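## Task

Lift the white can from the turntable and set it upright on the coaster, leaving every other can standing undisturbed on the turntable.

## Robot and tools

Robot: two six-joint arms, left_arm and right_arm, each with a two-finger gripper whose fingers can fold. Base positions in the scene frame: left_arm (-0.080, +0.512, 0) m, right_arm (+0.073, -0.629, 0) m, each turned only slightly about z. A camera stand sits behind the arms. Cameras: cam_head_left and cam_head_right (fixed, 672x504), plus cam_left_wrist and cam_right_wrist.

Frames. Scene frame: origin at table-top height midway between the nominal bases, +z up, +x out over the table, left_arm on the +y side (image left/right does not match arm names). Every hand pose, velocity, target and offset of an arm is given in that arm's own base frame; rotations turn about the Hand target point. Gripper axes: fingers point along its +z, open and close along its y. end_effector_position is the spot between the pads when shut; fingertips reach about 33 mm past it (9 mm when wide open).

The 18-number row (used by execute_actions and move): nine numbers for left_arm, then nine for right_arm, always all 18 even if one arm idles. Per arm: dx, dy, dz, rx, ry, rz, gripper position, force_limit, speed, each in [-1, 1]. The six pose numbers are an offset, not a pose: a shift from that arm's Hand target at the start of the action or move, along its base axes. Scale: 1.0 = 0.6 m for dx/dy/dz and 180 degrees for the rotation vector rx/ry/rz. Sending the same offset again moves further. All zeros re-asks for the current Hand target. The three gripper numbers are absolute commands: position +1 = open 140 mm, about -0.8 = pads touching, -1 = close until blocked; force_limit -1 to +1 (about 14 N to 58 N on small parts with slow closing); speed -1 to +1 (about 30 to 250 mm/s; faster closing squeezes harder). To keep a gripper unchanged, repeat its last three numbers; 0 is a real command.

execute_actions(actions, cameras): actions is a list of actions; each action is a table of up to 15 rows, one per 1/30 s step, and a short table repeats its last row. Every row in an action counts from the pose at that action's start. An empty list returns state plus images.

move(target, speed, blend, stop_force, zero, blocking, cameras): straight-line path toward one row or a list of up to 15 rows, all offsets from the same starting Hand targets. speed in m/s (0.002 to 2, default 0.25, one value or one per target). blend in m rounds corners in a list. stop_force in N (10 to 80) ends an arm's path on a felt push; use it slow and small, leave it out when backing away from contact, and don't rely on it while the gripper rotates. zero (default true) re-zeroes force before the move. blocking=false returns early (not with stop_force). Paths do not avoid obstacles or each other; total time capped at 10 s.

wait(seconds 0 to 10), stop() to brake a running move, zoom_image(camera: cam_head_left or cam_head_right, region [x0,y0,x1,y1] pixels, at most 504 by 504), finished_scene(scene 1 or 2) to end the current scene irreversibly.

Reading results: end_effector_position (m) and quat per gripper; Hand target = last commanded pose after clipping, from which the next offsets count. Grippers often stop short; send the remaining gap as an offset. object_status: 0 moving, 1 blocked while opening, 2 blocked while closing (a grip), 3 reached position or pads met. position_measured in counts: 3 open, 75 about 100 mm, 139 about 60 mm, 200 about 20 mm, 230 pads meet. Joint torques, External joint torques and Flange force show loads and contacts (noisy; "no reading" = no estimate). Wrist depth gives a 7x7 grid of distances per wrist camera. A move: line reports done, off_target, moving, held or fault, and limits such as paced or held. Kept back tells how many steps still run after the reply. MOTOR HOT warns of overheating.

Limits: each step the commanded pose is clipped to 70 mm and 16 degrees from the measured one. An arm halts 10 s if outside force reaches 144 N or a joint hits its torque limit (wrist joints 40.9 N m). Over-temperature brakes an arm 30 to 60 s; avoid long stretched holds.

Good practice: approach a can from above or the side with the gripper open, grip with the pad tips area rather than deep in the palm, close with position -1 and confirm status 2, lift clear of neighbouring cans, carry over the coaster, lower gently, open, retreat. Don't press fingertips into the table, strike the turntable, knock other cans, let the two arms or their fingers touch, drop or throw a can, or leave anything off the table. Keep paths away from an arm's own base. Declare finished only when the can stands on the coaster by itself.

Each tool is called after "Request:" as a command line: name --argument value for each argument, lists and objects as JSON in quotes; but a table of rows of numbers goes row by row, as --pt "numbers of a row", without its own name.

## Session

Request:
execute_actions --actions '[]'

Scene clock: 0.00 s.
left_arm: end_effector_position=(+0.6881, -0.8228, +0.1707) position_measured=3 object_status=3 end_effector_quat_wxyz=(-0.052, +0.879, -0.275, +0.387) | right_arm: end_effector_position=(+0.7342, +0.2830, +0.3353) position_measured=3 object_status=3 end_effector_quat_wxyz=(+0.577, -0.576, -0.487, -0.313)
Joint positions: left_arm=[-1.085 0.688 1.306 0.899 0.817 0.562] | right_arm=[-0.092 0.557 1.575 1.292 1.742 -0.234]
Joint velocities: within noise
Joint torques (N m): no reading
External joint torques (N m): no reading
Flange force (N): no reading
Wrist depth (mm): cam_left_wrist=[1315 1339 1552 1681 1608 1490 - / 1927 1694 1681 1585 - - - / 1996 1817 1644 370 - - - / 1832 141 - 343 - 141 121 / - 132 - 317 298 - 104 / - - 249 230 273 - 100 / - 254 241 224 211 210 -] | cam_right_wrist=[682 743 - 3984 - 3081 3040 / 3727 932 5023 3349 2687 3501 2888 / 3555 1111 1400 3081 1367 2719 2407 / - 1100 1133 - - 2288 136 / - 140 593 637 623 1699 116 / - 606 514 491 494 1463 1298 / - 474 458 433 434 1242 1210]
Hand target: left_arm +0.6881, -0.8228, +0.1707; -0.052, +0.879, -0.275, +0.387 | right_arm +0.7342, +0.2830, +0.3353; +0.577, -0.576, -0.487, -0.313
Tool commands: left_gripper/position=+1.0 left_gripper/force_limit=+1.0 left_gripper/speed=+1.0 right_gripper/position=+1.0 right_gripper/force_limit=+1.0 right_gripper/speed=+1.0

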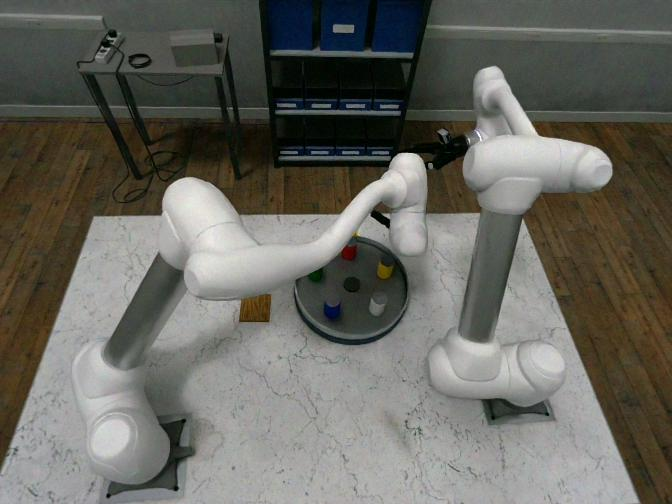

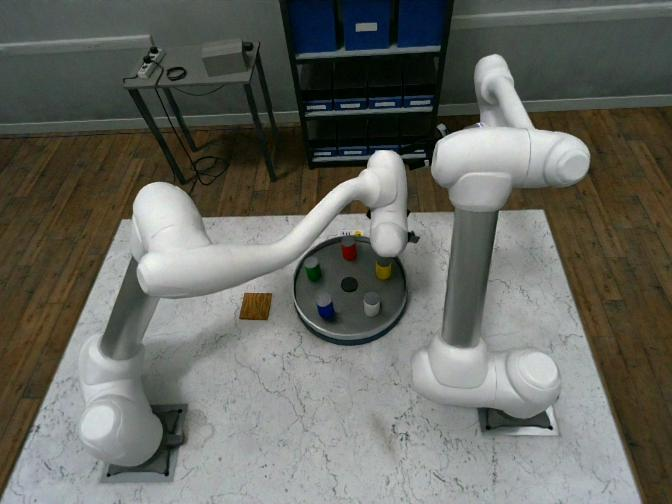

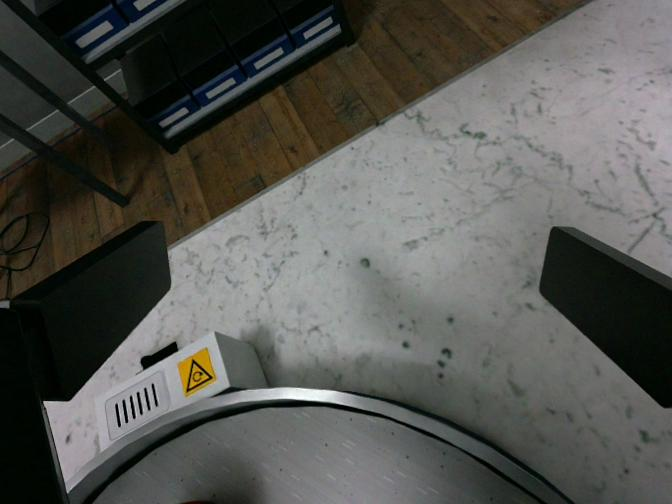

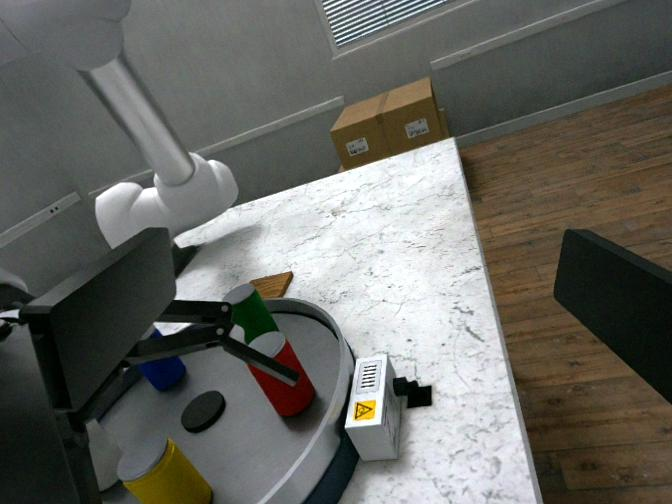

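Request:
move --pt "0 0 0.217 0 0 0 1 1 1 0 0 0 0 0 0 1 1 1" --pt "-0.4928 0.4118 0.167 -0.17 0.2277 0.4858 1 1 1 0 0 0 0 0 0 1 1 1" --speed 0.4 --blend '[0.05,0]' --cameras '["all"]'

Request:
wait --seconds 1 --cameras '["cam_left_wrist"]'

Request:
zoom_image --camera "cam_left_wrist" --region '[150, 0, 650, 500]'

Scene clock: 3.63 s.
left_arm: end_effector_position=(+0.3924, -0.5757, +0.2709) position_measured=3 object_status=3 end_effector_quat_wxyz=(+0.000, +0.874, +0.486, +0.000) | right_arm: end_effector_position=(+0.7342, +0.2830, +0.3353) position_measured=3 object_status=3 end_effector_quat_wxyz=(+0.577, -0.576, -0.487, -0.313)
Joint positions: left_arm=[-1.022 0.256 1.584 -0.001 1.302 -0.466] | right_arm=[-0.092 0.557 1.575 1.292 1.742 -0.234]
Joint torques (N m): left_arm=[-0.59 -65.03 -39.93 4.21 0.14 -0.2] | right_arm=[-1.88 -94.84 -36.64 3.76 1.23 -0.13]
External joint torques (N m): left_arm=[0.69 -0.86 0.01 -0.06 -0.12 0.2] | right_arm=[2.01 3.01 -0.37 -0.57 0.3 0.11]
Flange force (N): left_arm=[1.7 -0.7 -0.1] | right_arm=[0.0 5.8 0.8]
Wrist depth (mm): cam_left_wrist=[- - 363 309 310 309 309 / - 385 373 328 326 327 322 / - 422 351 364 346 341 346 / - 141 414 371 369 359 358 / - 123 - 389 361 394 104 / - 495 482 - 384 406 99 / - - 527 - 526 502 -] | cam_right_wrist=[892 872 - 3788 3984 - 3449 / 3449 1060 3668 3123 2888 3788 3301 / 448 1167 - - - 2853 2334 / 554 1100 - - 773 2265 136 / - 140 690 600 594 1805 116 / - 613 515 480 502 - - / 483 421 457 435 430 413 1191]
Hand target: left_arm +0.3924, -0.5757, +0.2709; +0.000, +0.874, +0.486, +0.000 | right_arm +0.7342, +0.2830, +0.3353; +0.577, -0.576, -0.487, -0.313
Off the commanded pose: left_arm 0.000 m, 0 deg | right_arm 0.000 m, 0 deg.
move: done

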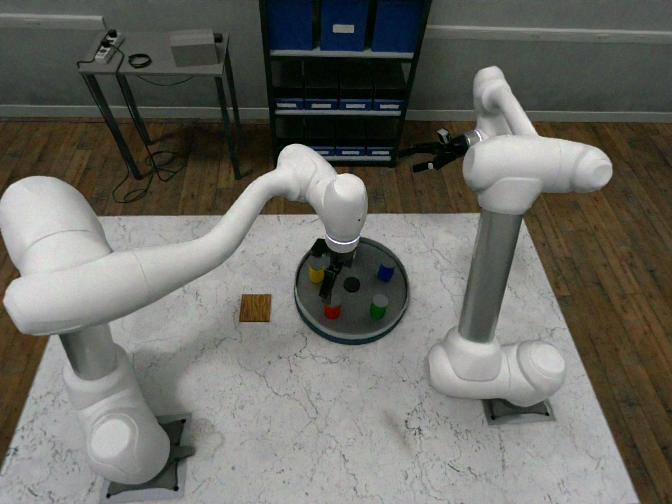

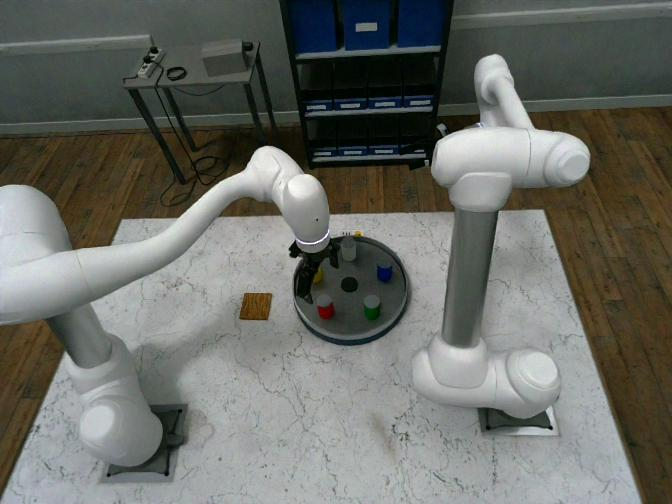

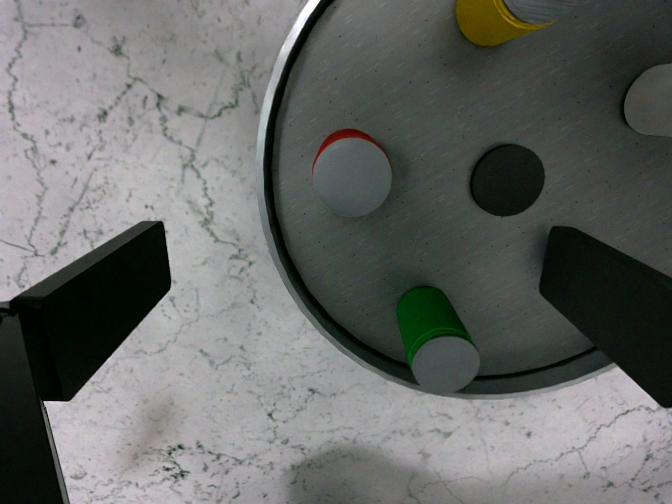

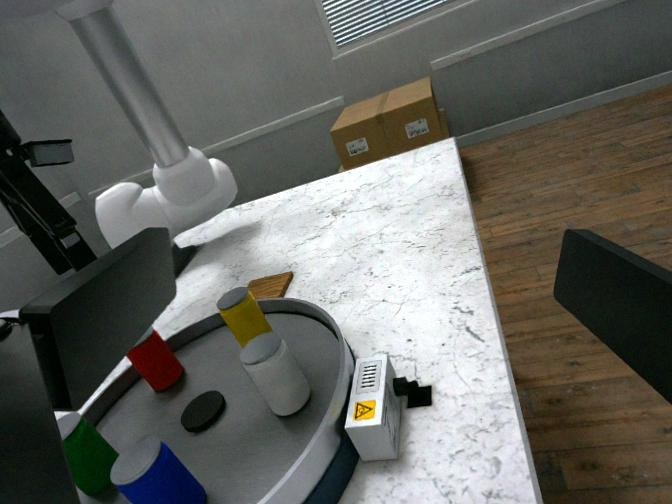

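Scene clock: 4.63 s.
left_arm: end_effector_position=(+0.3924, -0.5757, +0.2709) position_measured=3 object_status=3 end_effector_quat_wxyz=(+0.000, +0.874, +0.486, +0.000) | right_arm: end_effector_position=(+0.7342, +0.2830, +0.3353) position_measured=3 object_status=3 end_effector_quat_wxyz=(+0.577, -0.576, -0.487, -0.313)
Joint positions: left_arm=[-1.022 0.256 1.584 -0.001 1.302 -0.466] | right_arm=[-0.092 0.557 1.575 1.292 1.742 -0.234]
Joint torques (N m): left_arm=[-0.36 -64.71 -39.95 4.17 0.16 -0.24] | right_arm=[-1 -95.18 -36.56 3.82 1.2 -0.03]
External joint torques (N m): left_arm=[0.52 -1.5 -0.21 0 -0.15 0.24] | right_arm=[0.83 3.7 -0.38 -0.62 0.33 0.01]
Flange force (N): left_arm=[1.8 -1.3 -0.7] | right_arm=[-0.7 6.5 -0.8]
Wrist depth (mm): cam_left_wrist=[356 - - 309 305 310 273 / 391 - 321 332 331 328 326 / 406 - 329 347 346 344 340 / - 141 - 365 365 360 358 / - 114 - 385 394 355 104 / 497 - - 473 412 409 100 / 524 - 510 - - - -] | cam_right_wrist=[3727 955 3349 3449 3255 - 3349 / - 1055 3917 2539 2751 3081 3123 / 3209 1116 2751 - - 2784 2382 / 475 1116 1150 - 758 2288 136 / - 130 637 633 - 1864 116 / - 605 544 483 517 1392 1298 / - 481 426 436 407 430 1210]
Hand target: left_arm +0.3924, -0.5757, +0.2709; +0.000, +0.874, +0.486, +0.000 | right_arm +0.7342, +0.2830, +0.3353; +0.577, -0.576, -0.487, -0.313
Tool commands: left_gripper/position=+1.0 left_gripper/force_limit=+1.0 left_gripper/speed=+1.0 right_gripper/position=+1.0 right_gripper/force_limit=+1.0 right_gripper/speed=+1.0
Off the commanded pose: left_arm 0.000 m, 0 deg | right_arm 0.000 m, 0 deg.
wait: 1.00 s; at rest by 0.17 s
Images, in order (width x height): cam_left_wrist 672x504.

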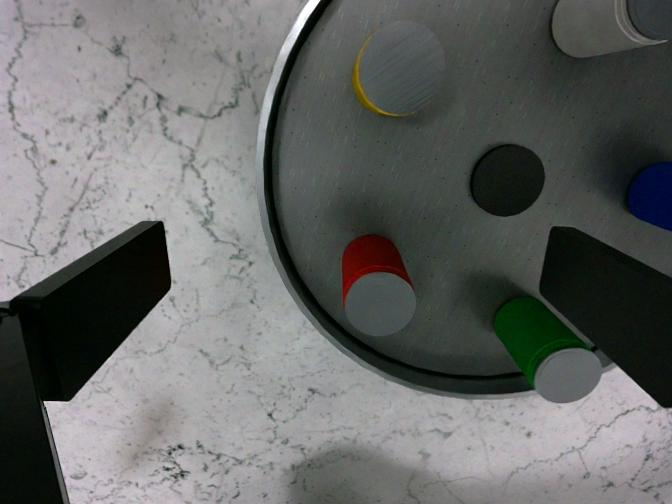

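Scaled by 1.008 from the camera's 672x504 image, which has a finer 960x720 frame.

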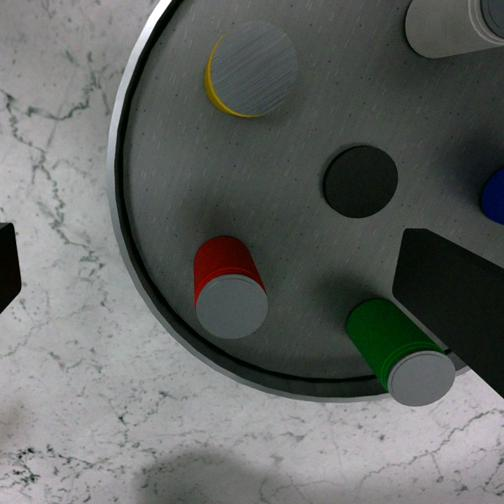

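Request:
move --target '[0,0,-0.2147,0,0,0,1,0,0,0,0,0,0,0,0,1,1,1]' --speed 0.2

Request:
execute_actions --actions '[[[0,0,0,0,0,0,0.3,0,0,0,0,0,0,0,0,1,1,1]]]'

Request:
wait --seconds 0.4 --cameras '["cam_left_wrist"]'

Scene clock: 6.33 s.
left_arm: end_effector_position=(+0.3924, -0.5757, +0.1422) position_measured=3 object_status=3 end_effector_quat_wxyz=(+0.000, +0.874, +0.486, +0.000) | right_arm: end_effector_position=(+0.7342, +0.2830, +0.3353) position_measured=3 object_status=3 end_effector_quat_wxyz=(+0.577, -0.576, -0.487, -0.313)
Joint positions: left_arm=[-1.022 0.334 1.728 -0.001 1.08 -0.466] | right_arm=[-0.092 0.557 1.575 1.292 1.742 -0.234]
Joint torques (N m): left_arm=[-0.49 -68.91 -36.69 3.83 0.14 -0.25] | right_arm=[-1.1 -94.34 -36.66 3.83 1.24 -0.14]
External joint torques (N m): left_arm=[0.56 -1.77 -0.22 -0.01 -0.14 0.25] | right_arm=[1.31 2.32 -0.4 -0.65 0.29 0.13]
Flange force (N): left_arm=[1.9 -1.5 -1.3] | right_arm=[0.1 4.6 0.1]
Wrist depth (mm): cam_left_wrist=[244 - 193 196 127 119 195 / - - 205 206 206 207 206 / - 276 217 220 219 219 214 / - 141 230 234 234 227 128 / - 115 242 246 243 249 104 / - 336 334 260 172 267 226 / 353 - 356 - 279 287 226] | cam_right_wrist=[455 480 3301 3555 - 3449 3349 / 459 992 4126 3501 2596 3555 3081 / 495 1090 1229 - - 2853 2358 / 498 1138 - - - 2358 136 / - 140 635 606 593 1687 116 / - 591 557 479 505 1359 1328 / - 484 423 434 419 1229 1210]
Hand target: left_arm +0.3924, -0.5757, +0.1421; +0.000, +0.874, +0.486, +0.000 | right_arm +0.7342, +0.2830, +0.3353; +0.577, -0.576, -0.487, -0.313
Off the commanded pose: left_arm 0.000 m, 0 deg | right_arm 0.000 m, 0 deg.
move: done

Scene clock: 6.63 s.
left_arm: end_effector_position=(+0.3924, -0.5757, +0.1421) position_measured=52 object_status=0 end_effector_quat_wxyz=(+0.000, +0.874, +0.486, +0.000) | right_arm: end_effector_position=(+0.7342, +0.2830, +0.3353) position_measured=3 object_status=3 end_effector_quat_wxyz=(+0.577, -0.576, -0.487, -0.313)
Joint positions: left_arm=[-1.022 0.334 1.728 -0.001 1.08 -0.466] | right_arm=[-0.092 0.557 1.575 1.292 1.742 -0.234]
Joint torques (N m): left_arm=[-0.56 -68.65 -36.46 3.78 0.17 -0.23] | right_arm=[-1.36 -94.75 -36.66 3.76 1.23 -0.12]
External joint torques (N m): left_arm=[0.75 -1.47 0.03 0 -0.14 0.23] | right_arm=[1.27 2.71 -0.42 -0.56 0.31 0.1]
Flange force (N): left_arm=[2.2 -1.4 -0.9] | right_arm=[0.0 5.2 -0.1]
Wrist depth (mm): cam_left_wrist=[- - 191 194 - 194 195 / 260 - 205 202 124 202 206 / - 279 217 220 219 219 214 / - 125 230 233 234 149 224 / - 107 243 249 246 149 102 / - 325 334 263 193 267 - / - - 344 - - 283 -] | cam_right_wrist=[455 488 3398 3917 3668 3040 - / 463 1018 3668 3851 2818 3851 2925 / 496 1150 1256 1384 2512 2925 2407 / 502 1127 - 939 738 2265 136 / - 140 630 603 656 1651 116 / - 615 525 484 498 1367 1320 / - 477 436 438 431 1210 1191]
Hand target: left_arm +0.3924, -0.5757, +0.1421; +0.000, +0.874, +0.486, +0.000 | right_arm +0.7342, +0.2830, +0.3353; +0.577, -0.576, -0.487, -0.313
Off the commanded pose: left_arm 0.000 m, 0 deg | right_arm 0.000 m, 0 deg.
Kept back: 6 steps.

Scene clock: 7.23 s.
left_arm: end_effector_position=(+0.3924, -0.5757, +0.1421) position_measured=91 object_status=3 end_effector_quat_wxyz=(+0.000, +0.874, +0.486, +0.000) | right_arm: end_effector_position=(+0.7342, +0.2830, +0.3353) position_measured=3 object_status=3 end_effector_quat_wxyz=(+0.577, -0.576, -0.487, -0.313)
Joint positions: left_arm=[-1.022 0.334 1.728 -0.001 1.08 -0.466] | right_arm=[-0.092 0.557 1.575 1.292 1.742 -0.234]
Joint torques (N m): left_arm=[-0.3 -68.73 -36.58 3.83 0.14 -0.27] | right_arm=[-1.17 -94.99 -36.69 3.76 1.19 -0.09]
External joint torques (N m): left_arm=[0.26 -1.24 -0.11 -0.02 -0.14 0.27] | right_arm=[0.96 3.41 -0.25 -0.56 0.34 0.07]
Flange force (N): left_arm=[1.4 -1.2 -0.8] | right_arm=[-0.6 5.9 -0.5]
Wrist depth (mm): cam_left_wrist=[- - 196 195 196 195 195 / 265 - 204 207 206 206 207 / 267 275 216 215 216 219 212 / 291 - 227 140 140 142 226 / - - 243 249 249 112 94 / - - - 263 264 232 - / - - 361 269 279 - -] | cam_right_wrist=[456 473 - - 3611 4444 3165 / 460 1018 3917 3555 3349 3449 3040 / 500 1133 1133 - - 2784 2407 / 499 1111 1223 - - 2407 137 / - 140 640 585 - 1639 117 / - 616 531 481 505 1500 1291 / 475 400 449 432 417 1161 1204]
Hand target: left_arm +0.3924, -0.5757, +0.1421; +0.000, +0.874, +0.486, +0.000 | right_arm +0.7342, +0.2830, +0.3353; +0.577, -0.576, -0.487, -0.313
Tool commands: left_gripper/position=+0.3 left_gripper/force_limit=+0.0 left_gripper/speed=+0.0 right_gripper/position=+1.0 right_gripper/force_limit=+1.0 right_gripper/speed=+1.0
Off the commanded pose: left_arm 0.000 m, 0 deg | right_arm 0.000 m, 0 deg.
wait: 0.40 s; at rest by 0.17 s
Images, in order (width x height): cam_left_wrist 672x504.

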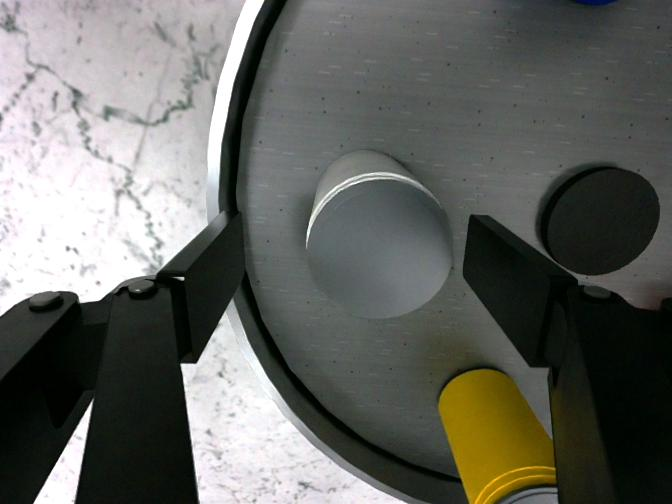

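Request:
move --target '[0.0085,-0.0053,0,0,0,0,0.3,0,0,0,0,0,0,0,0,1,1,1]' --speed 0.05

Request:
wait --seconds 4.2 --cameras '["cam_left_wrist"]'

Scene clock: 8.40 s.
left_arm: end_effector_position=(+0.3975, -0.5788, +0.1421) position_measured=91 object_status=3 end_effector_quat_wxyz=(+0.000, +0.874, +0.486, +0.000) | right_arm: end_effector_position=(+0.7342, +0.2830, +0.3353) position_measured=3 object_status=3 end_effector_quat_wxyz=(+0.577, -0.576, -0.487, -0.313)
Joint positions: left_arm=[-1.018 0.342 1.717 -0.001 1.084 -0.462] | right_arm=[-0.092 0.557 1.575 1.292 1.742 -0.234]
Joint torques (N m): left_arm=[-0.42 -69.39 -36.5 3.8 0.16 -0.24] | right_arm=[-1.41 -95.56 -36.26 3.74 1.23 -0.12]
External joint torques (N m): left_arm=[0.3 -1.87 -0.48 0.03 -0.16 0.24] | right_arm=[1.34 3.74 -0.79 -0.54 0.3 0.1]
Flange force (N): left_arm=[1.4 -1.3 -1.6] | right_arm=[0.1 7.6 -0.4]
Wrist depth (mm): cam_left_wrist=[- - 196 120 116 193 195 / - - 205 127 - 207 207 / 277 - 217 219 219 216 213 / 291 - 227 233 233 219 226 / - - 242 249 242 111 94 / - - 331 263 183 - - / - - 362 258 173 - -] | cam_right_wrist=[449 468 3449 - 3788 3398 2751 / 457 512 3555 3398 2656 3001 3255 / 477 1100 1435 1359 - 2656 2407 / 496 1150 - - - 2265 137 / - 130 638 638 637 1662 116 / - 606 520 486 473 1491 1270 / - 483 440 433 427 419 1236]
Hand target: left_arm +0.3975, -0.5789, +0.1421; +0.000, +0.874, +0.486, +0.000 | right_arm +0.7342, +0.2830, +0.3353; +0.577, -0.576, -0.487, -0.313
Off the commanded pose: left_arm 0.000 m, 0 deg | right_arm 0.000 m, 0 deg.
move: done

Scene clock: 12.60 s.
left_arm: end_effector_position=(+0.3975, -0.5788, +0.1421) position_measured=91 object_status=3 end_effector_quat_wxyz=(+0.000, +0.874, +0.486, +0.000) | right_arm: end_effector_position=(+0.7342, +0.2830, +0.3353) position_measured=3 object_status=3 end_effector_quat_wxyz=(+0.577, -0.576, -0.487, -0.313)
Joint positions: left_arm=[-1.018 0.342 1.717 -0.001 1.084 -0.462] | right_arm=[-0.092 0.557 1.575 1.292 1.742 -0.234]
Joint torques (N m): left_arm=[-0.49 -69.48 -36.52 3.8 0.16 -0.26] | right_arm=[-1.48 -95.16 -36.53 3.75 1.12 -0.1]
External joint torques (N m): left_arm=[0.49 -2.03 -0.48 0.04 -0.15 0.26] | right_arm=[1.36 3.17 -0.57 -0.54 0.42 0.09]
Flange force (N): left_arm=[1.8 -1.4 -1.7] | right_arm=[0.0 6.2 -0.3]
Wrist depth (mm): cam_left_wrist=[- 243 196 196 196 195 195 / - - 205 207 206 207 206 / 272 - 217 168 219 217 216 / - 285 142 - 230 219 226 / - - 242 253 249 112 94 / - - 328 267 259 - - / - - - 264 235 - -] | cam_right_wrist=[449 471 3301 - - - 3255 / 455 525 4054 2432 3668 2925 3165 / 489 1127 1291 1463 2656 3040 2334 / - 1106 1127 1000 755 2458 136 / - 561 666 613 - 1594 116 / - 621 520 484 489 1435 1320 / 482 422 450 438 427 1229 1216]
Hand target: left_arm +0.3975, -0.5789, +0.1421; +0.000, +0.874, +0.486, +0.000 | right_arm +0.7342, +0.2830, +0.3353; +0.577, -0.576, -0.487, -0.313
Tool commands: left_gripper/position=+0.3 left_gripper/force_limit=+0.0 left_gripper/speed=+0.0 right_gripper/position=+1.0 right_gripper/force_limit=+1.0 right_gripper/speed=+1.0
Off the commanded pose: left_arm 0.000 m, 0 deg | right_arm 0.000 m, 0 deg.
wait: 4.20 s; at rest by 0.17 s
Images, in order (width x height): cam_left_wrist 672x504.

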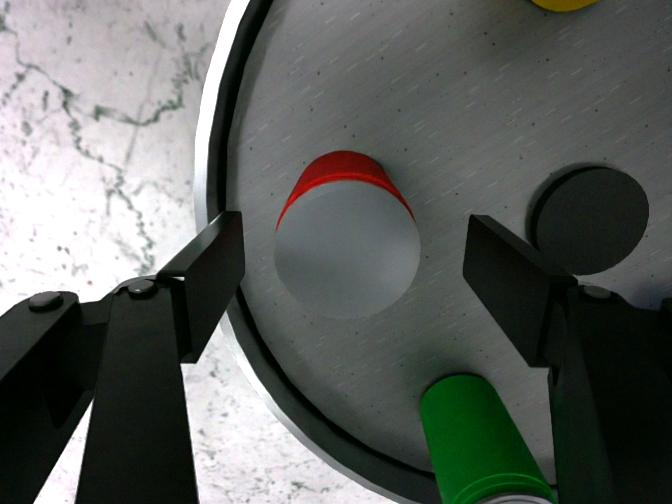

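Request:
wait --seconds 3.2

Request:
move --pt "-0.034 -0.087 0 0 0 0 -1 0 0 0 0 0 0 0 0 1 1 1" --pt "-0.034 -0.087 0.2 0 0 0 -1 0 0 0 0 0 0 0 0 1 1 1" --speed '[0.1,0.15]' --blend '[0.015,0]' --cameras '["all"]'

Scene clock: 16.07 s.
left_arm: end_effector_position=(+0.3975, -0.5789, +0.1421) position_measured=91 object_status=3 end_effector_quat_wxyz=(+0.000, +0.874, +0.486, +0.000) | right_arm: end_effector_position=(+0.7342, +0.2830, +0.3353) position_measured=3 object_status=3 end_effector_quat_wxyz=(+0.577, -0.576, -0.487, -0.313)
Joint positions: left_arm=[-1.018 0.342 1.717 -0.001 1.084 -0.462] | right_arm=[-0.092 0.557 1.575 1.292 1.742 -0.234]
Joint torques (N m): left_arm=[-0.49 -69.69 -36.52 3.82 0.2 -0.27] | right_arm=[-0.81 -94.83 -36.54 3.69 1.18 -0.13]
External joint torques (N m): left_arm=[0.25 -1.26 -0.26 -0.01 -0.19 0.27] | right_arm=[0.27 3.32 -0.44 -0.46 0.34 0.11]
Flange force (N): left_arm=[1.2 -1.0 -0.9] | right_arm=[-0.5 6.0 -1.4]
Wrist depth (mm): cam_left_wrist=[- - 197 196 196 195 195 / - - 205 207 206 207 207 / - - 217 135 214 216 214 / - - 159 140 143 219 226 / - - 242 249 248 111 94 / - - - 267 255 - - / - - - 264 229 - -] | cam_right_wrist=[452 467 - - 2432 3611 2656 / 453 505 3917 3255 - 2751 3165 / 477 1144 1204 - 3398 2818 2382 / 502 1133 - - 765 2243 129 / - 140 658 600 - 1674 116 / - 623 528 467 483 1367 1277 / 476 485 456 429 423 436 1204]
Hand target: left_arm +0.3975, -0.5789, +0.1421; +0.000, +0.874, +0.486, +0.000 | right_arm +0.7342, +0.2830, +0.3353; +0.577, -0.576, -0.487, -0.313
Tool commands: left_gripper/position=+0.3 left_gripper/force_limit=+0.0 left_gripper/speed=+0.0 right_gripper/position=+1.0 right_gripper/force_limit=+1.0 right_gripper/speed=+1.0
Off the commanded pose: left_arm 0.000 m, 0 deg | right_arm 0.000 m, 0 deg.
wait: 3.20 s; at rest from the start

Scene clock: 17.80 s.
left_arm: end_effector_position=(+0.3771, -0.6310, +0.2621) position_measured=155 object_status=2 end_effector_quat_wxyz=(+0.000, +0.874, +0.486, +0.000) | right_arm: end_effector_position=(+0.7342, +0.2830, +0.3353) position_measured=3 object_status=3 end_effector_quat_wxyz=(+0.577, -0.576, -0.487, -0.313)
Joint positions: left_arm=[-1.079 0.32 1.516 -0.001 1.307 -0.523] | right_arm=[-0.092 0.557 1.575 1.292 1.742 -0.234]
Joint torques (N m): left_arm=[-0.45 -72.18 -40.74 4.17 0.11 -0.26] | right_arm=[-1.24 -95.41 -36.55 3.75 1.28 0.01]
External joint torques (N m): left_arm=[0.27 -0.19 0.52 -0.01 -0.1 0.26] | right_arm=[1.33 3.6 -0.46 -0.57 0.25 -0.02]
Flange force (N): left_arm=[1.3 -0.9 0.8] | right_arm=[-0.5 6.7 -0.1]
Wrist depth (mm): cam_left_wrist=[357 - 306 297 302 300 298 / - - 321 320 317 314 319 / - - 339 176 339 337 337 / - 404 127 140 138 354 292 / - - 92 147 123 94 - / - - - - - - - / - - - 512 - - -] | cam_right_wrist=[924 3501 3851 3501 - 2888 - / 3668 1027 - 4279 - 4814 3209 / - 1090 1216 3165 1229 2888 2432 / - 1111 - 831 843 2180 135 / - 140 656 638 - 1687 116 / - 625 524 490 - 1426 1277 / 557 416 453 426 426 429 1185]
Hand target: left_arm +0.3771, -0.6311, +0.2621; +0.000, +0.874, +0.486, +0.000 | right_arm +0.7342, +0.2830, +0.3353; +0.577, -0.576, -0.487, -0.313
Off the commanded pose: left_arm 0.000 m, 0 deg | right_arm 0.000 m, 0 deg.
move: done

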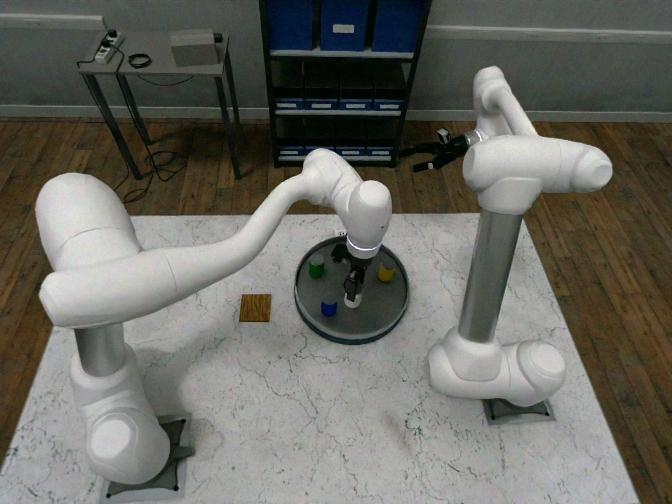

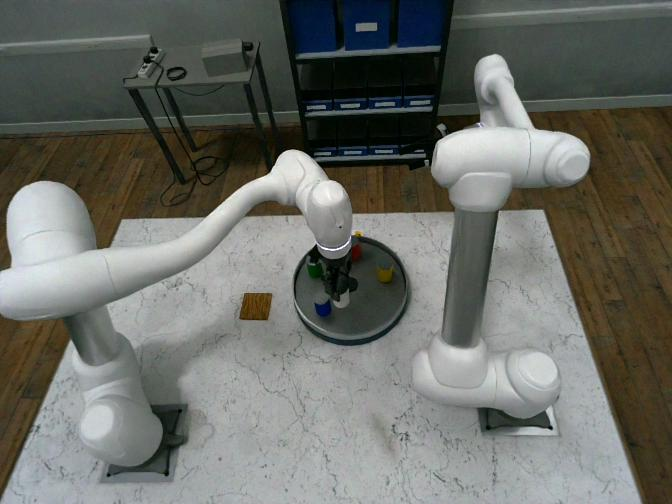

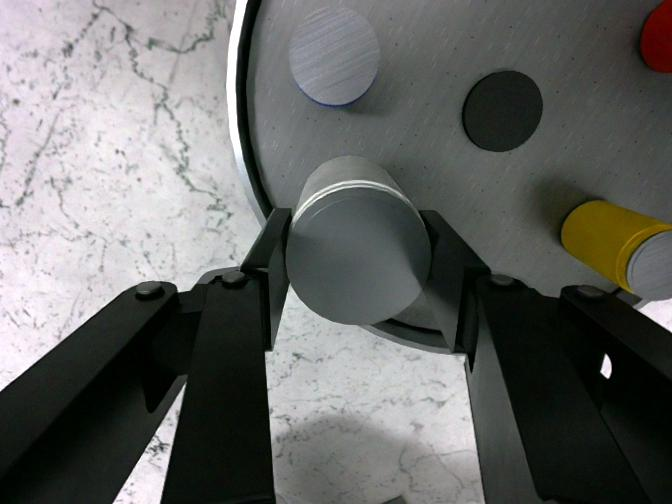

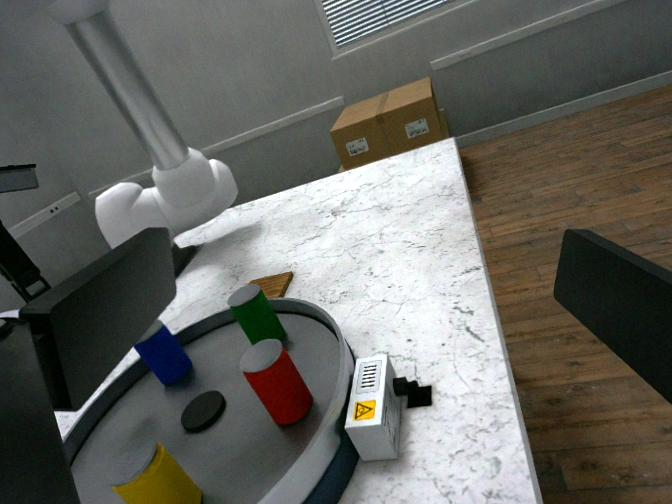

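Request:
move --pt "0.1457 0.53 0 0 0 0 -1 0 0 0 0 0 0 0 0 1 1 1" --pt "0.1457 0.53 -0.12 0 0 0 -1 0 0 0 0 0 0 0 0 1 1 1" --speed '[0.3,0.15]' --blend '[0.03,0]' --cameras '["all"]'

Request:
zoom_image --camera "cam_head_left" --region '[190, 240, 310, 330]'

Request:
zoom_image --camera "cam_head_right" --region '[190, 240, 310, 330]'

Scene clock: 20.27 s.
left_arm: end_effector_position=(+0.4645, -0.3131, +0.1902) position_measured=155 object_status=2 end_effector_quat_wxyz=(+0.000, +0.874, +0.486, +0.000) | right_arm: end_effector_position=(+0.7342, +0.2830, +0.3353) position_measured=3 object_status=3 end_effector_quat_wxyz=(+0.577, -0.576, -0.487, -0.313)
Joint positions: left_arm=[-0.654 0.094 1.935 0 1.114 -0.099] | right_arm=[-0.092 0.557 1.575 1.292 1.742 -0.234]
Joint torques (N m): left_arm=[-0.45 -46.8 -38.25 3.91 0.08 -0.27] | right_arm=[-1.03 -95.32 -36.72 3.73 1.24 -0.13]
External joint torques (N m): left_arm=[0.33 0.68 0.94 -0.04 -0.1 0.27] | right_arm=[0.84 3.29 -0.37 -0.52 0.29 0.11]
Flange force (N): left_arm=[1.1 -0.5 1.8] | right_arm=[-0.4 6.0 -0.6]
Wrist depth (mm): cam_left_wrist=[- - 284 285 293 - - / - - 300 294 308 302 - / - - 310 179 310 315 - / - - 115 140 140 295 308 / - - 92 - 123 94 266 / - - - 372 - - - / - - - 361 - - -] | cam_right_wrist=[4054 628 3449 5135 2853 3501 - / - 672 3851 3555 3255 3611 3040 / - 1144 4126 2963 1106 3123 2334 / - 1127 828 - - 2180 136 / - 130 620 594 - 1594 116 / - 597 554 503 - 1384 1320 / - 489 457 436 - 427 1197]
Hand target: left_arm +0.4645, -0.3131, +0.1901; +0.000, +0.874, +0.486, +0.000 | right_arm +0.7342, +0.2830, +0.3353; +0.577, -0.576, -0.487, -0.313
Off the commanded pose: left_arm 0.000 m, 0 deg | right_arm 0.000 m, 0 deg.
move: done

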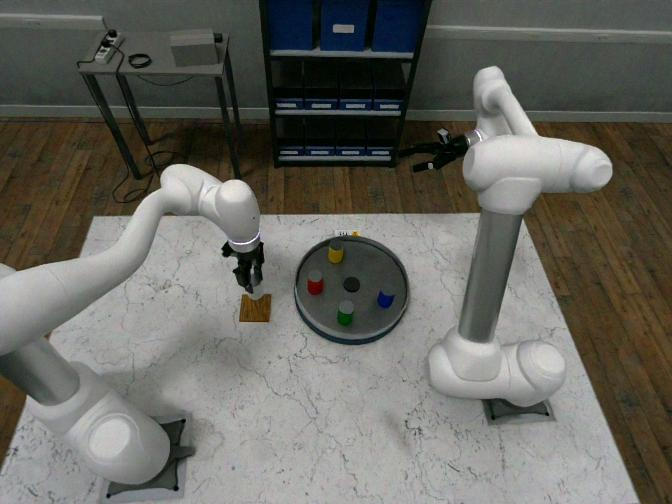

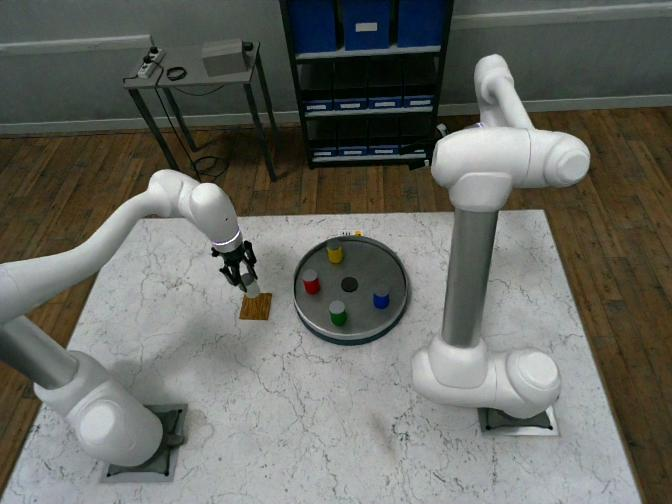

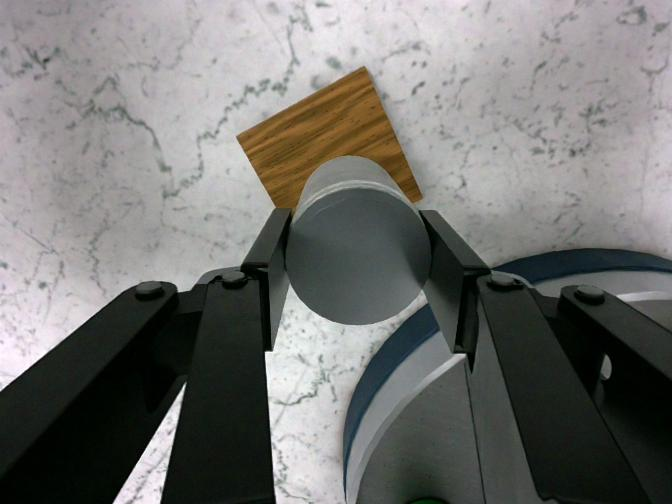

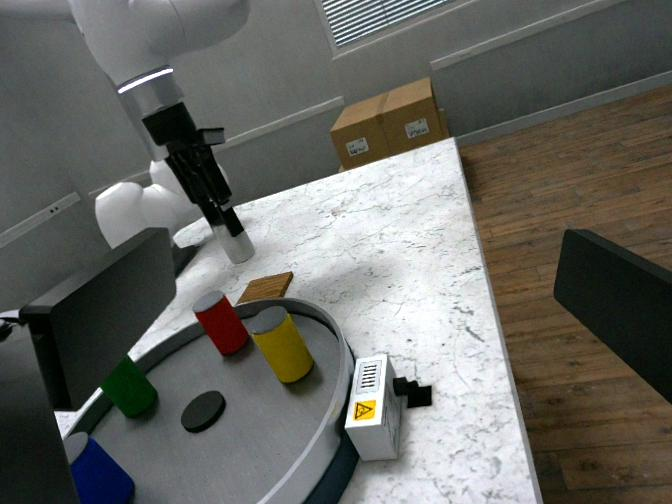

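Scaled by 4.200 from the camera's 672x504 image, which has a finer 960x720 frame.

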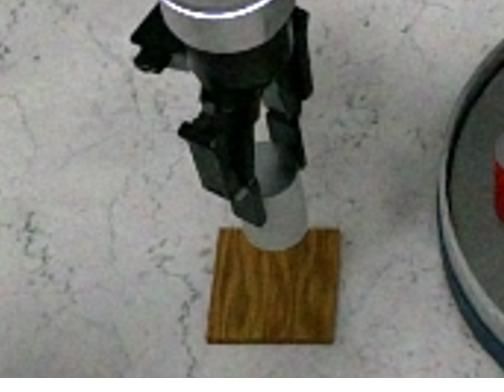

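Scaled by 4.200 from the camera's 672x504 image, which has a finer 960x720 frame.

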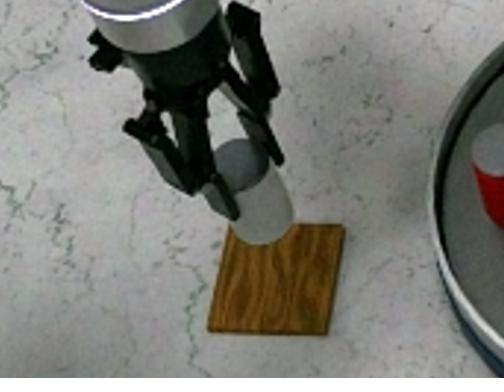

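Request:
move --target '[-0.0083,0.0125,-0.125,0,0,0,-1,0,0,0,0,0,0,0,0,1,1,1]' --speed 0.12 --cameras '["all"]'

Request:
zoom_image --camera "cam_head_left" --region '[190, 240, 310, 330]'

Request:
zoom_image --camera "cam_head_right" --region '[190, 240, 310, 330]'

Scene clock: 22.07 s.
left_arm: end_effector_position=(+0.4596, -0.3055, +0.1152) position_measured=155 object_status=2 end_effector_quat_wxyz=(+0.000, +0.874, +0.486, +0.000) | right_arm: end_effector_position=(+0.7342, +0.2830, +0.3353) position_measured=3 object_status=3 end_effector_quat_wxyz=(+0.577, -0.576, -0.487, -0.313)
Joint positions: left_arm=[-0.649 0.148 2.028 0 0.966 -0.094] | right_arm=[-0.092 0.557 1.575 1.292 1.742 -0.234]
Joint torques (N m): left_arm=[-0.57 -49.21 -34.86 3.59 0.14 -0.25] | right_arm=[-0.7 -95.01 -36.47 3.79 1.31 -0.1]
External joint torques (N m): left_arm=[0.72 -0.45 0.47 -0.02 -0.15 0.25] | right_arm=[0.86 3.34 -0.51 -0.6 0.22 0.08]
Flange force (N): left_arm=[1.8 -1.4 0.3] | right_arm=[-0.3 6.3 -0.7]
Wrist depth (mm): cam_left_wrist=[- - - - - - - / - - 233 223 - - - / - - 235 179 233 246 247 / - 262 115 140 140 258 - / - - 92 148 123 94 82 / - - - - - - - / - - - - - - -] | cam_right_wrist=[811 662 729 3001 - 2925 2818 / - 676 3449 3349 2485 3165 3165 / 5374 1111 831 - 5374 2925 2485 / - 1155 786 - 822 2222 137 / - 130 660 594 - 589 116 / - 606 555 493 528 1298 1291 / - 485 418 439 413 433 1191]
Hand target: left_arm +0.4595, -0.3056, +0.1151; +0.000, +0.874, +0.486, +0.000 | right_arm +0.7342, +0.2830, +0.3353; +0.577, -0.576, -0.487, -0.313
Off the commanded pose: left_arm 0.000 m, 0 deg | right_arm 0.000 m, 0 deg.
move: done

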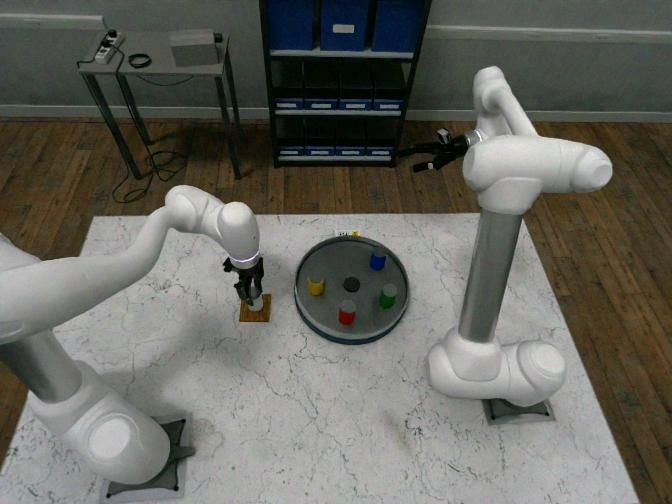

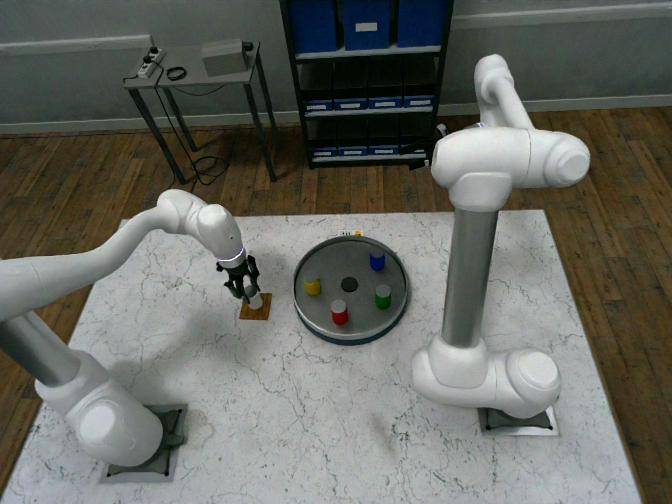

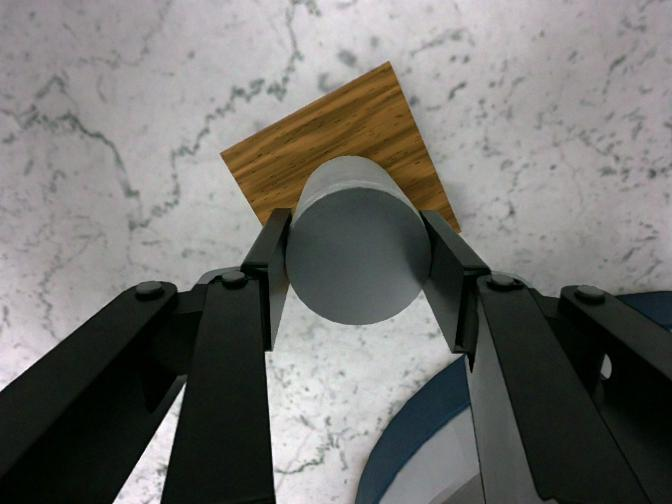

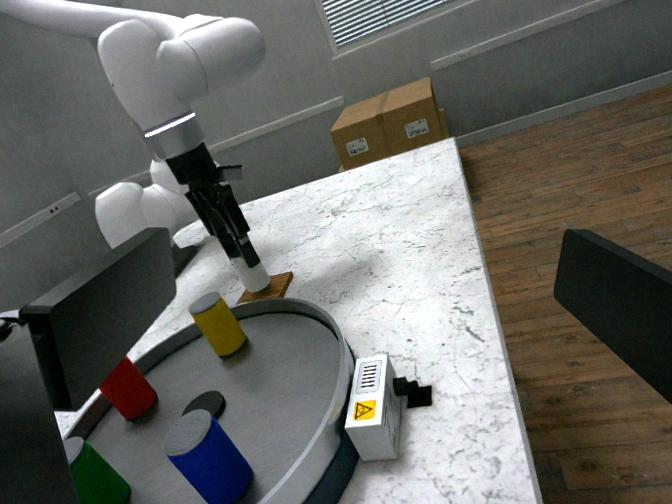

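Scaled by 4.200 from the camera's 672x504 image, which has a finer 960x720 frame.

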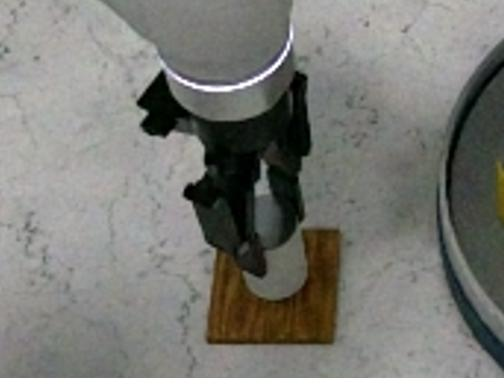

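Scaled by 4.200 from the camera's 672x504 image, which has a finer 960x720 frame.

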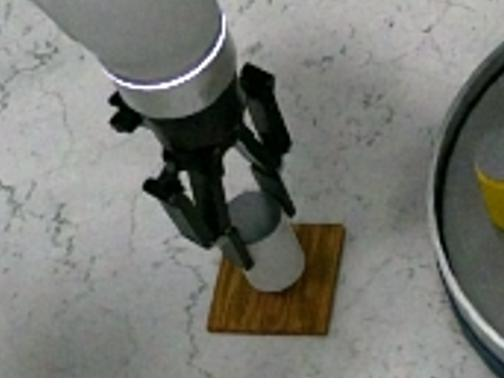

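Request:
move --target '[0.003,0.003,-0.04,0,0,0,-1,0,0,0,0,0,0,0,0,1,1,1]' --speed 0.012 --stop_force 10

Request:
zoom_image --camera "cam_head_right" --region '[190, 240, 310, 330]'

Scene clock: 24.13 s.
left_arm: end_effector_position=(+0.4607, -0.3045, +0.1004) position_measured=155 object_status=2 end_effector_quat_wxyz=(+0.000, +0.874, +0.486, +0.000) | right_arm: end_effector_position=(+0.7342, +0.2830, +0.3353) position_measured=3 object_status=3 end_effector_quat_wxyz=(+0.577, -0.576, -0.487, -0.313)
Joint positions: left_arm=[-0.646 0.164 2.041 0 0.937 -0.091] | right_arm=[-0.092 0.557 1.575 1.292 1.742 -0.234]
Joint torques (N m): left_arm=[0.28 -32.65 -24.34 3.91 -2.6 -0.23] | right_arm=[-0.93 -94.53 -36.6 3.73 1.21 -0.05]
External joint torques (N m): left_arm=[-0.13 -18.18 -9.3 -0.42 2.6 0.23] | right_arm=[0.85 2.81 -0.4 -0.54 0.32 0.03]
Flange force (N): left_arm=[0.4 -9.1 -33.1] | right_arm=[-0.3 5.2 -0.5]
Wrist depth (mm): cam_left_wrist=[- 207 - - - - - / 216 - - 209 212 215 218 / - - 219 201 217 - - / - - 115 140 140 - - / - - 92 148 123 94 - / - - - - - - - / - - - - - - -] | cam_right_wrist=[811 789 765 - - - - / - 670 4054 3209 3040 3788 3081 / - 1161 4531 - - 3040 2288 / - 1116 837 - - 2160 136 / - 129 688 589 - 1651 116 / - 596 550 501 475 1384 - / - 485 426 441 427 428 1210]
Hand target: left_arm +0.4607, -0.3045, +0.1004; +0.000, +0.874, +0.486, +0.000 (not the last commanded pose) | right_arm +0.7342, +0.2830, +0.3353; +0.577, -0.576, -0.487, -0.313
Off the commanded pose: left_arm 0.009 m, 0 deg | right_arm 0.000 m, 0 deg.
move: contact (left_arm)

Scaled by 4.200 from the camera's 672x504 image, which has a finer 960x720 frame.
This view is cut from an older image: the scene may have changed since it was taken.

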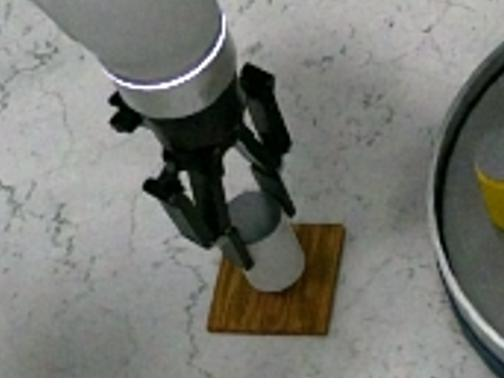

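Request:
move --target '[0,0,0.0015,0,0,0,-1,0,0,0,0,0,0,0,0,1,1,1]' --speed 0.01 --cameras '["all"]'

Request:
zoom_image --camera "cam_head_right" --region '[190, 240, 310, 330]'

Scene clock: 25.00 s.
left_arm: end_effector_position=(+0.4607, -0.3045, +0.1013) position_measured=155 object_status=2 end_effector_quat_wxyz=(+0.000, +0.874, +0.486, +0.000) | right_arm: end_effector_position=(+0.7342, +0.2830, +0.3353) position_measured=3 object_status=3 end_effector_quat_wxyz=(+0.577, -0.576, -0.487, -0.313)
Joint positions: left_arm=[-0.646 0.163 2.04 0 0.939 -0.091] | right_arm=[-0.092 0.557 1.575 1.292 1.742 -0.234]
Joint torques (N m): left_arm=[-0.75 -50.05 -34.13 3.49 0.14 -0.27] | right_arm=[-1.27 -94.63 -36.59 3.7 1.3 -0.2]
External joint torques (N m): left_arm=[0.62 0.28 0.56 0 -0.15 0.27] | right_arm=[1.55 2.48 -0.5 -0.52 0.24 0.19]
Flange force (N): left_arm=[1.6 -0.5 1.1] | right_arm=[0.4 5.2 0.4]
Wrist depth (mm): cam_left_wrist=[- 209 - - - - - / - 219 215 209 210 - 220 / - 231 220 179 217 - 230 / - 249 115 140 140 - - / - - 92 264 122 94 - / - - - 280 - - - / - - - 306 - - -] | cam_right_wrist=[843 686 727 - 2719 2512 - / - 666 4126 - 3081 3984 3001 / 4444 1144 4201 3449 - 2888 2358 / - 1111 778 - - 2334 136 / - 152 670 586 - - 116 / - 628 525 484 481 1384 1284 / 479 404 451 416 417 426 1223]
Hand target: left_arm +0.4607, -0.3045, +0.1013; +0.000, +0.874, +0.486, +0.000 | right_arm +0.7342, +0.2830, +0.3353; +0.577, -0.576, -0.487, -0.313
Off the commanded pose: left_arm 0.000 m, 0 deg | right_arm 0.000 m, 0 deg.
move: done

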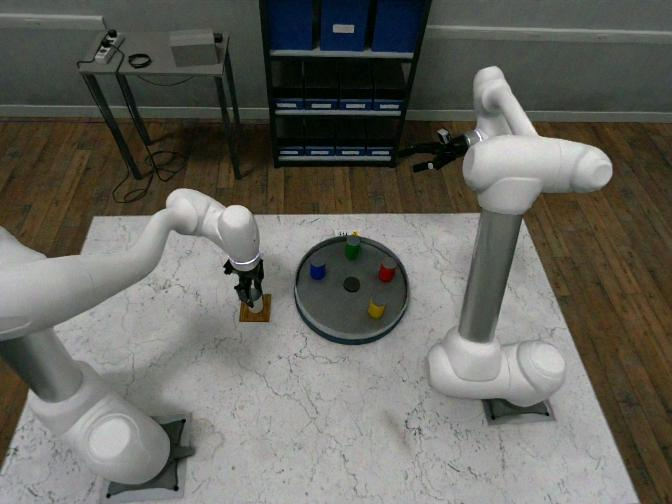

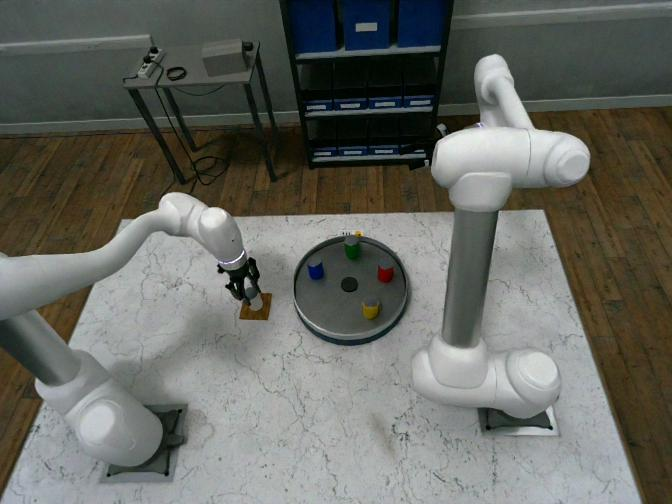

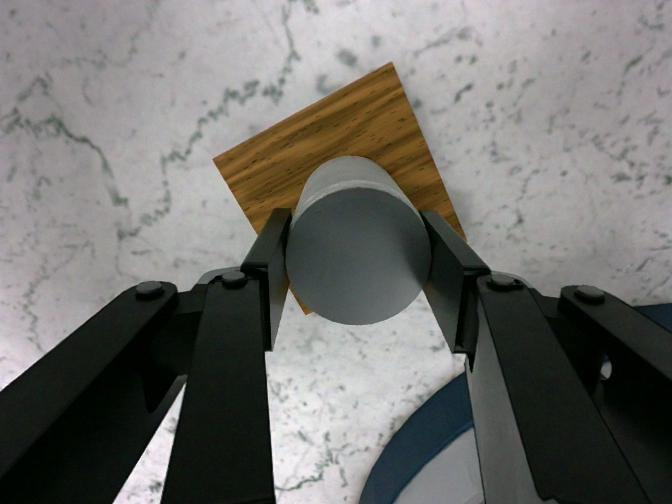

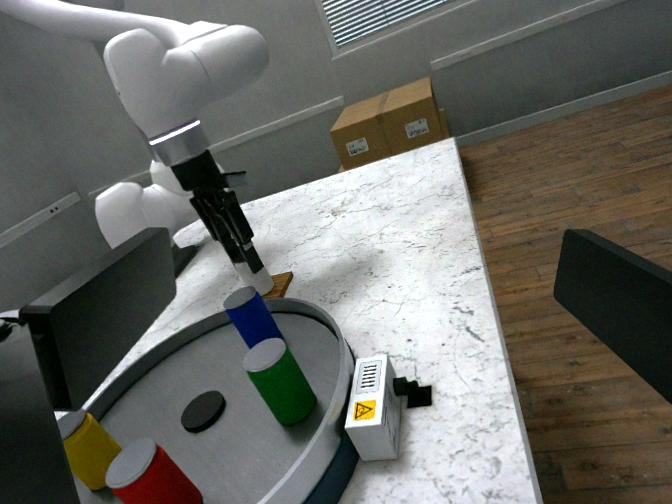

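Scaled by 4.200 from the camera's 672x504 image, which has a finer 960x720 frame.

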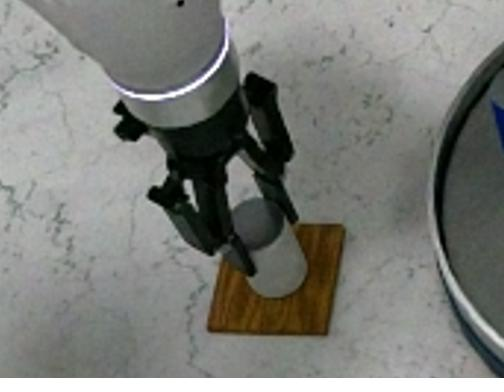

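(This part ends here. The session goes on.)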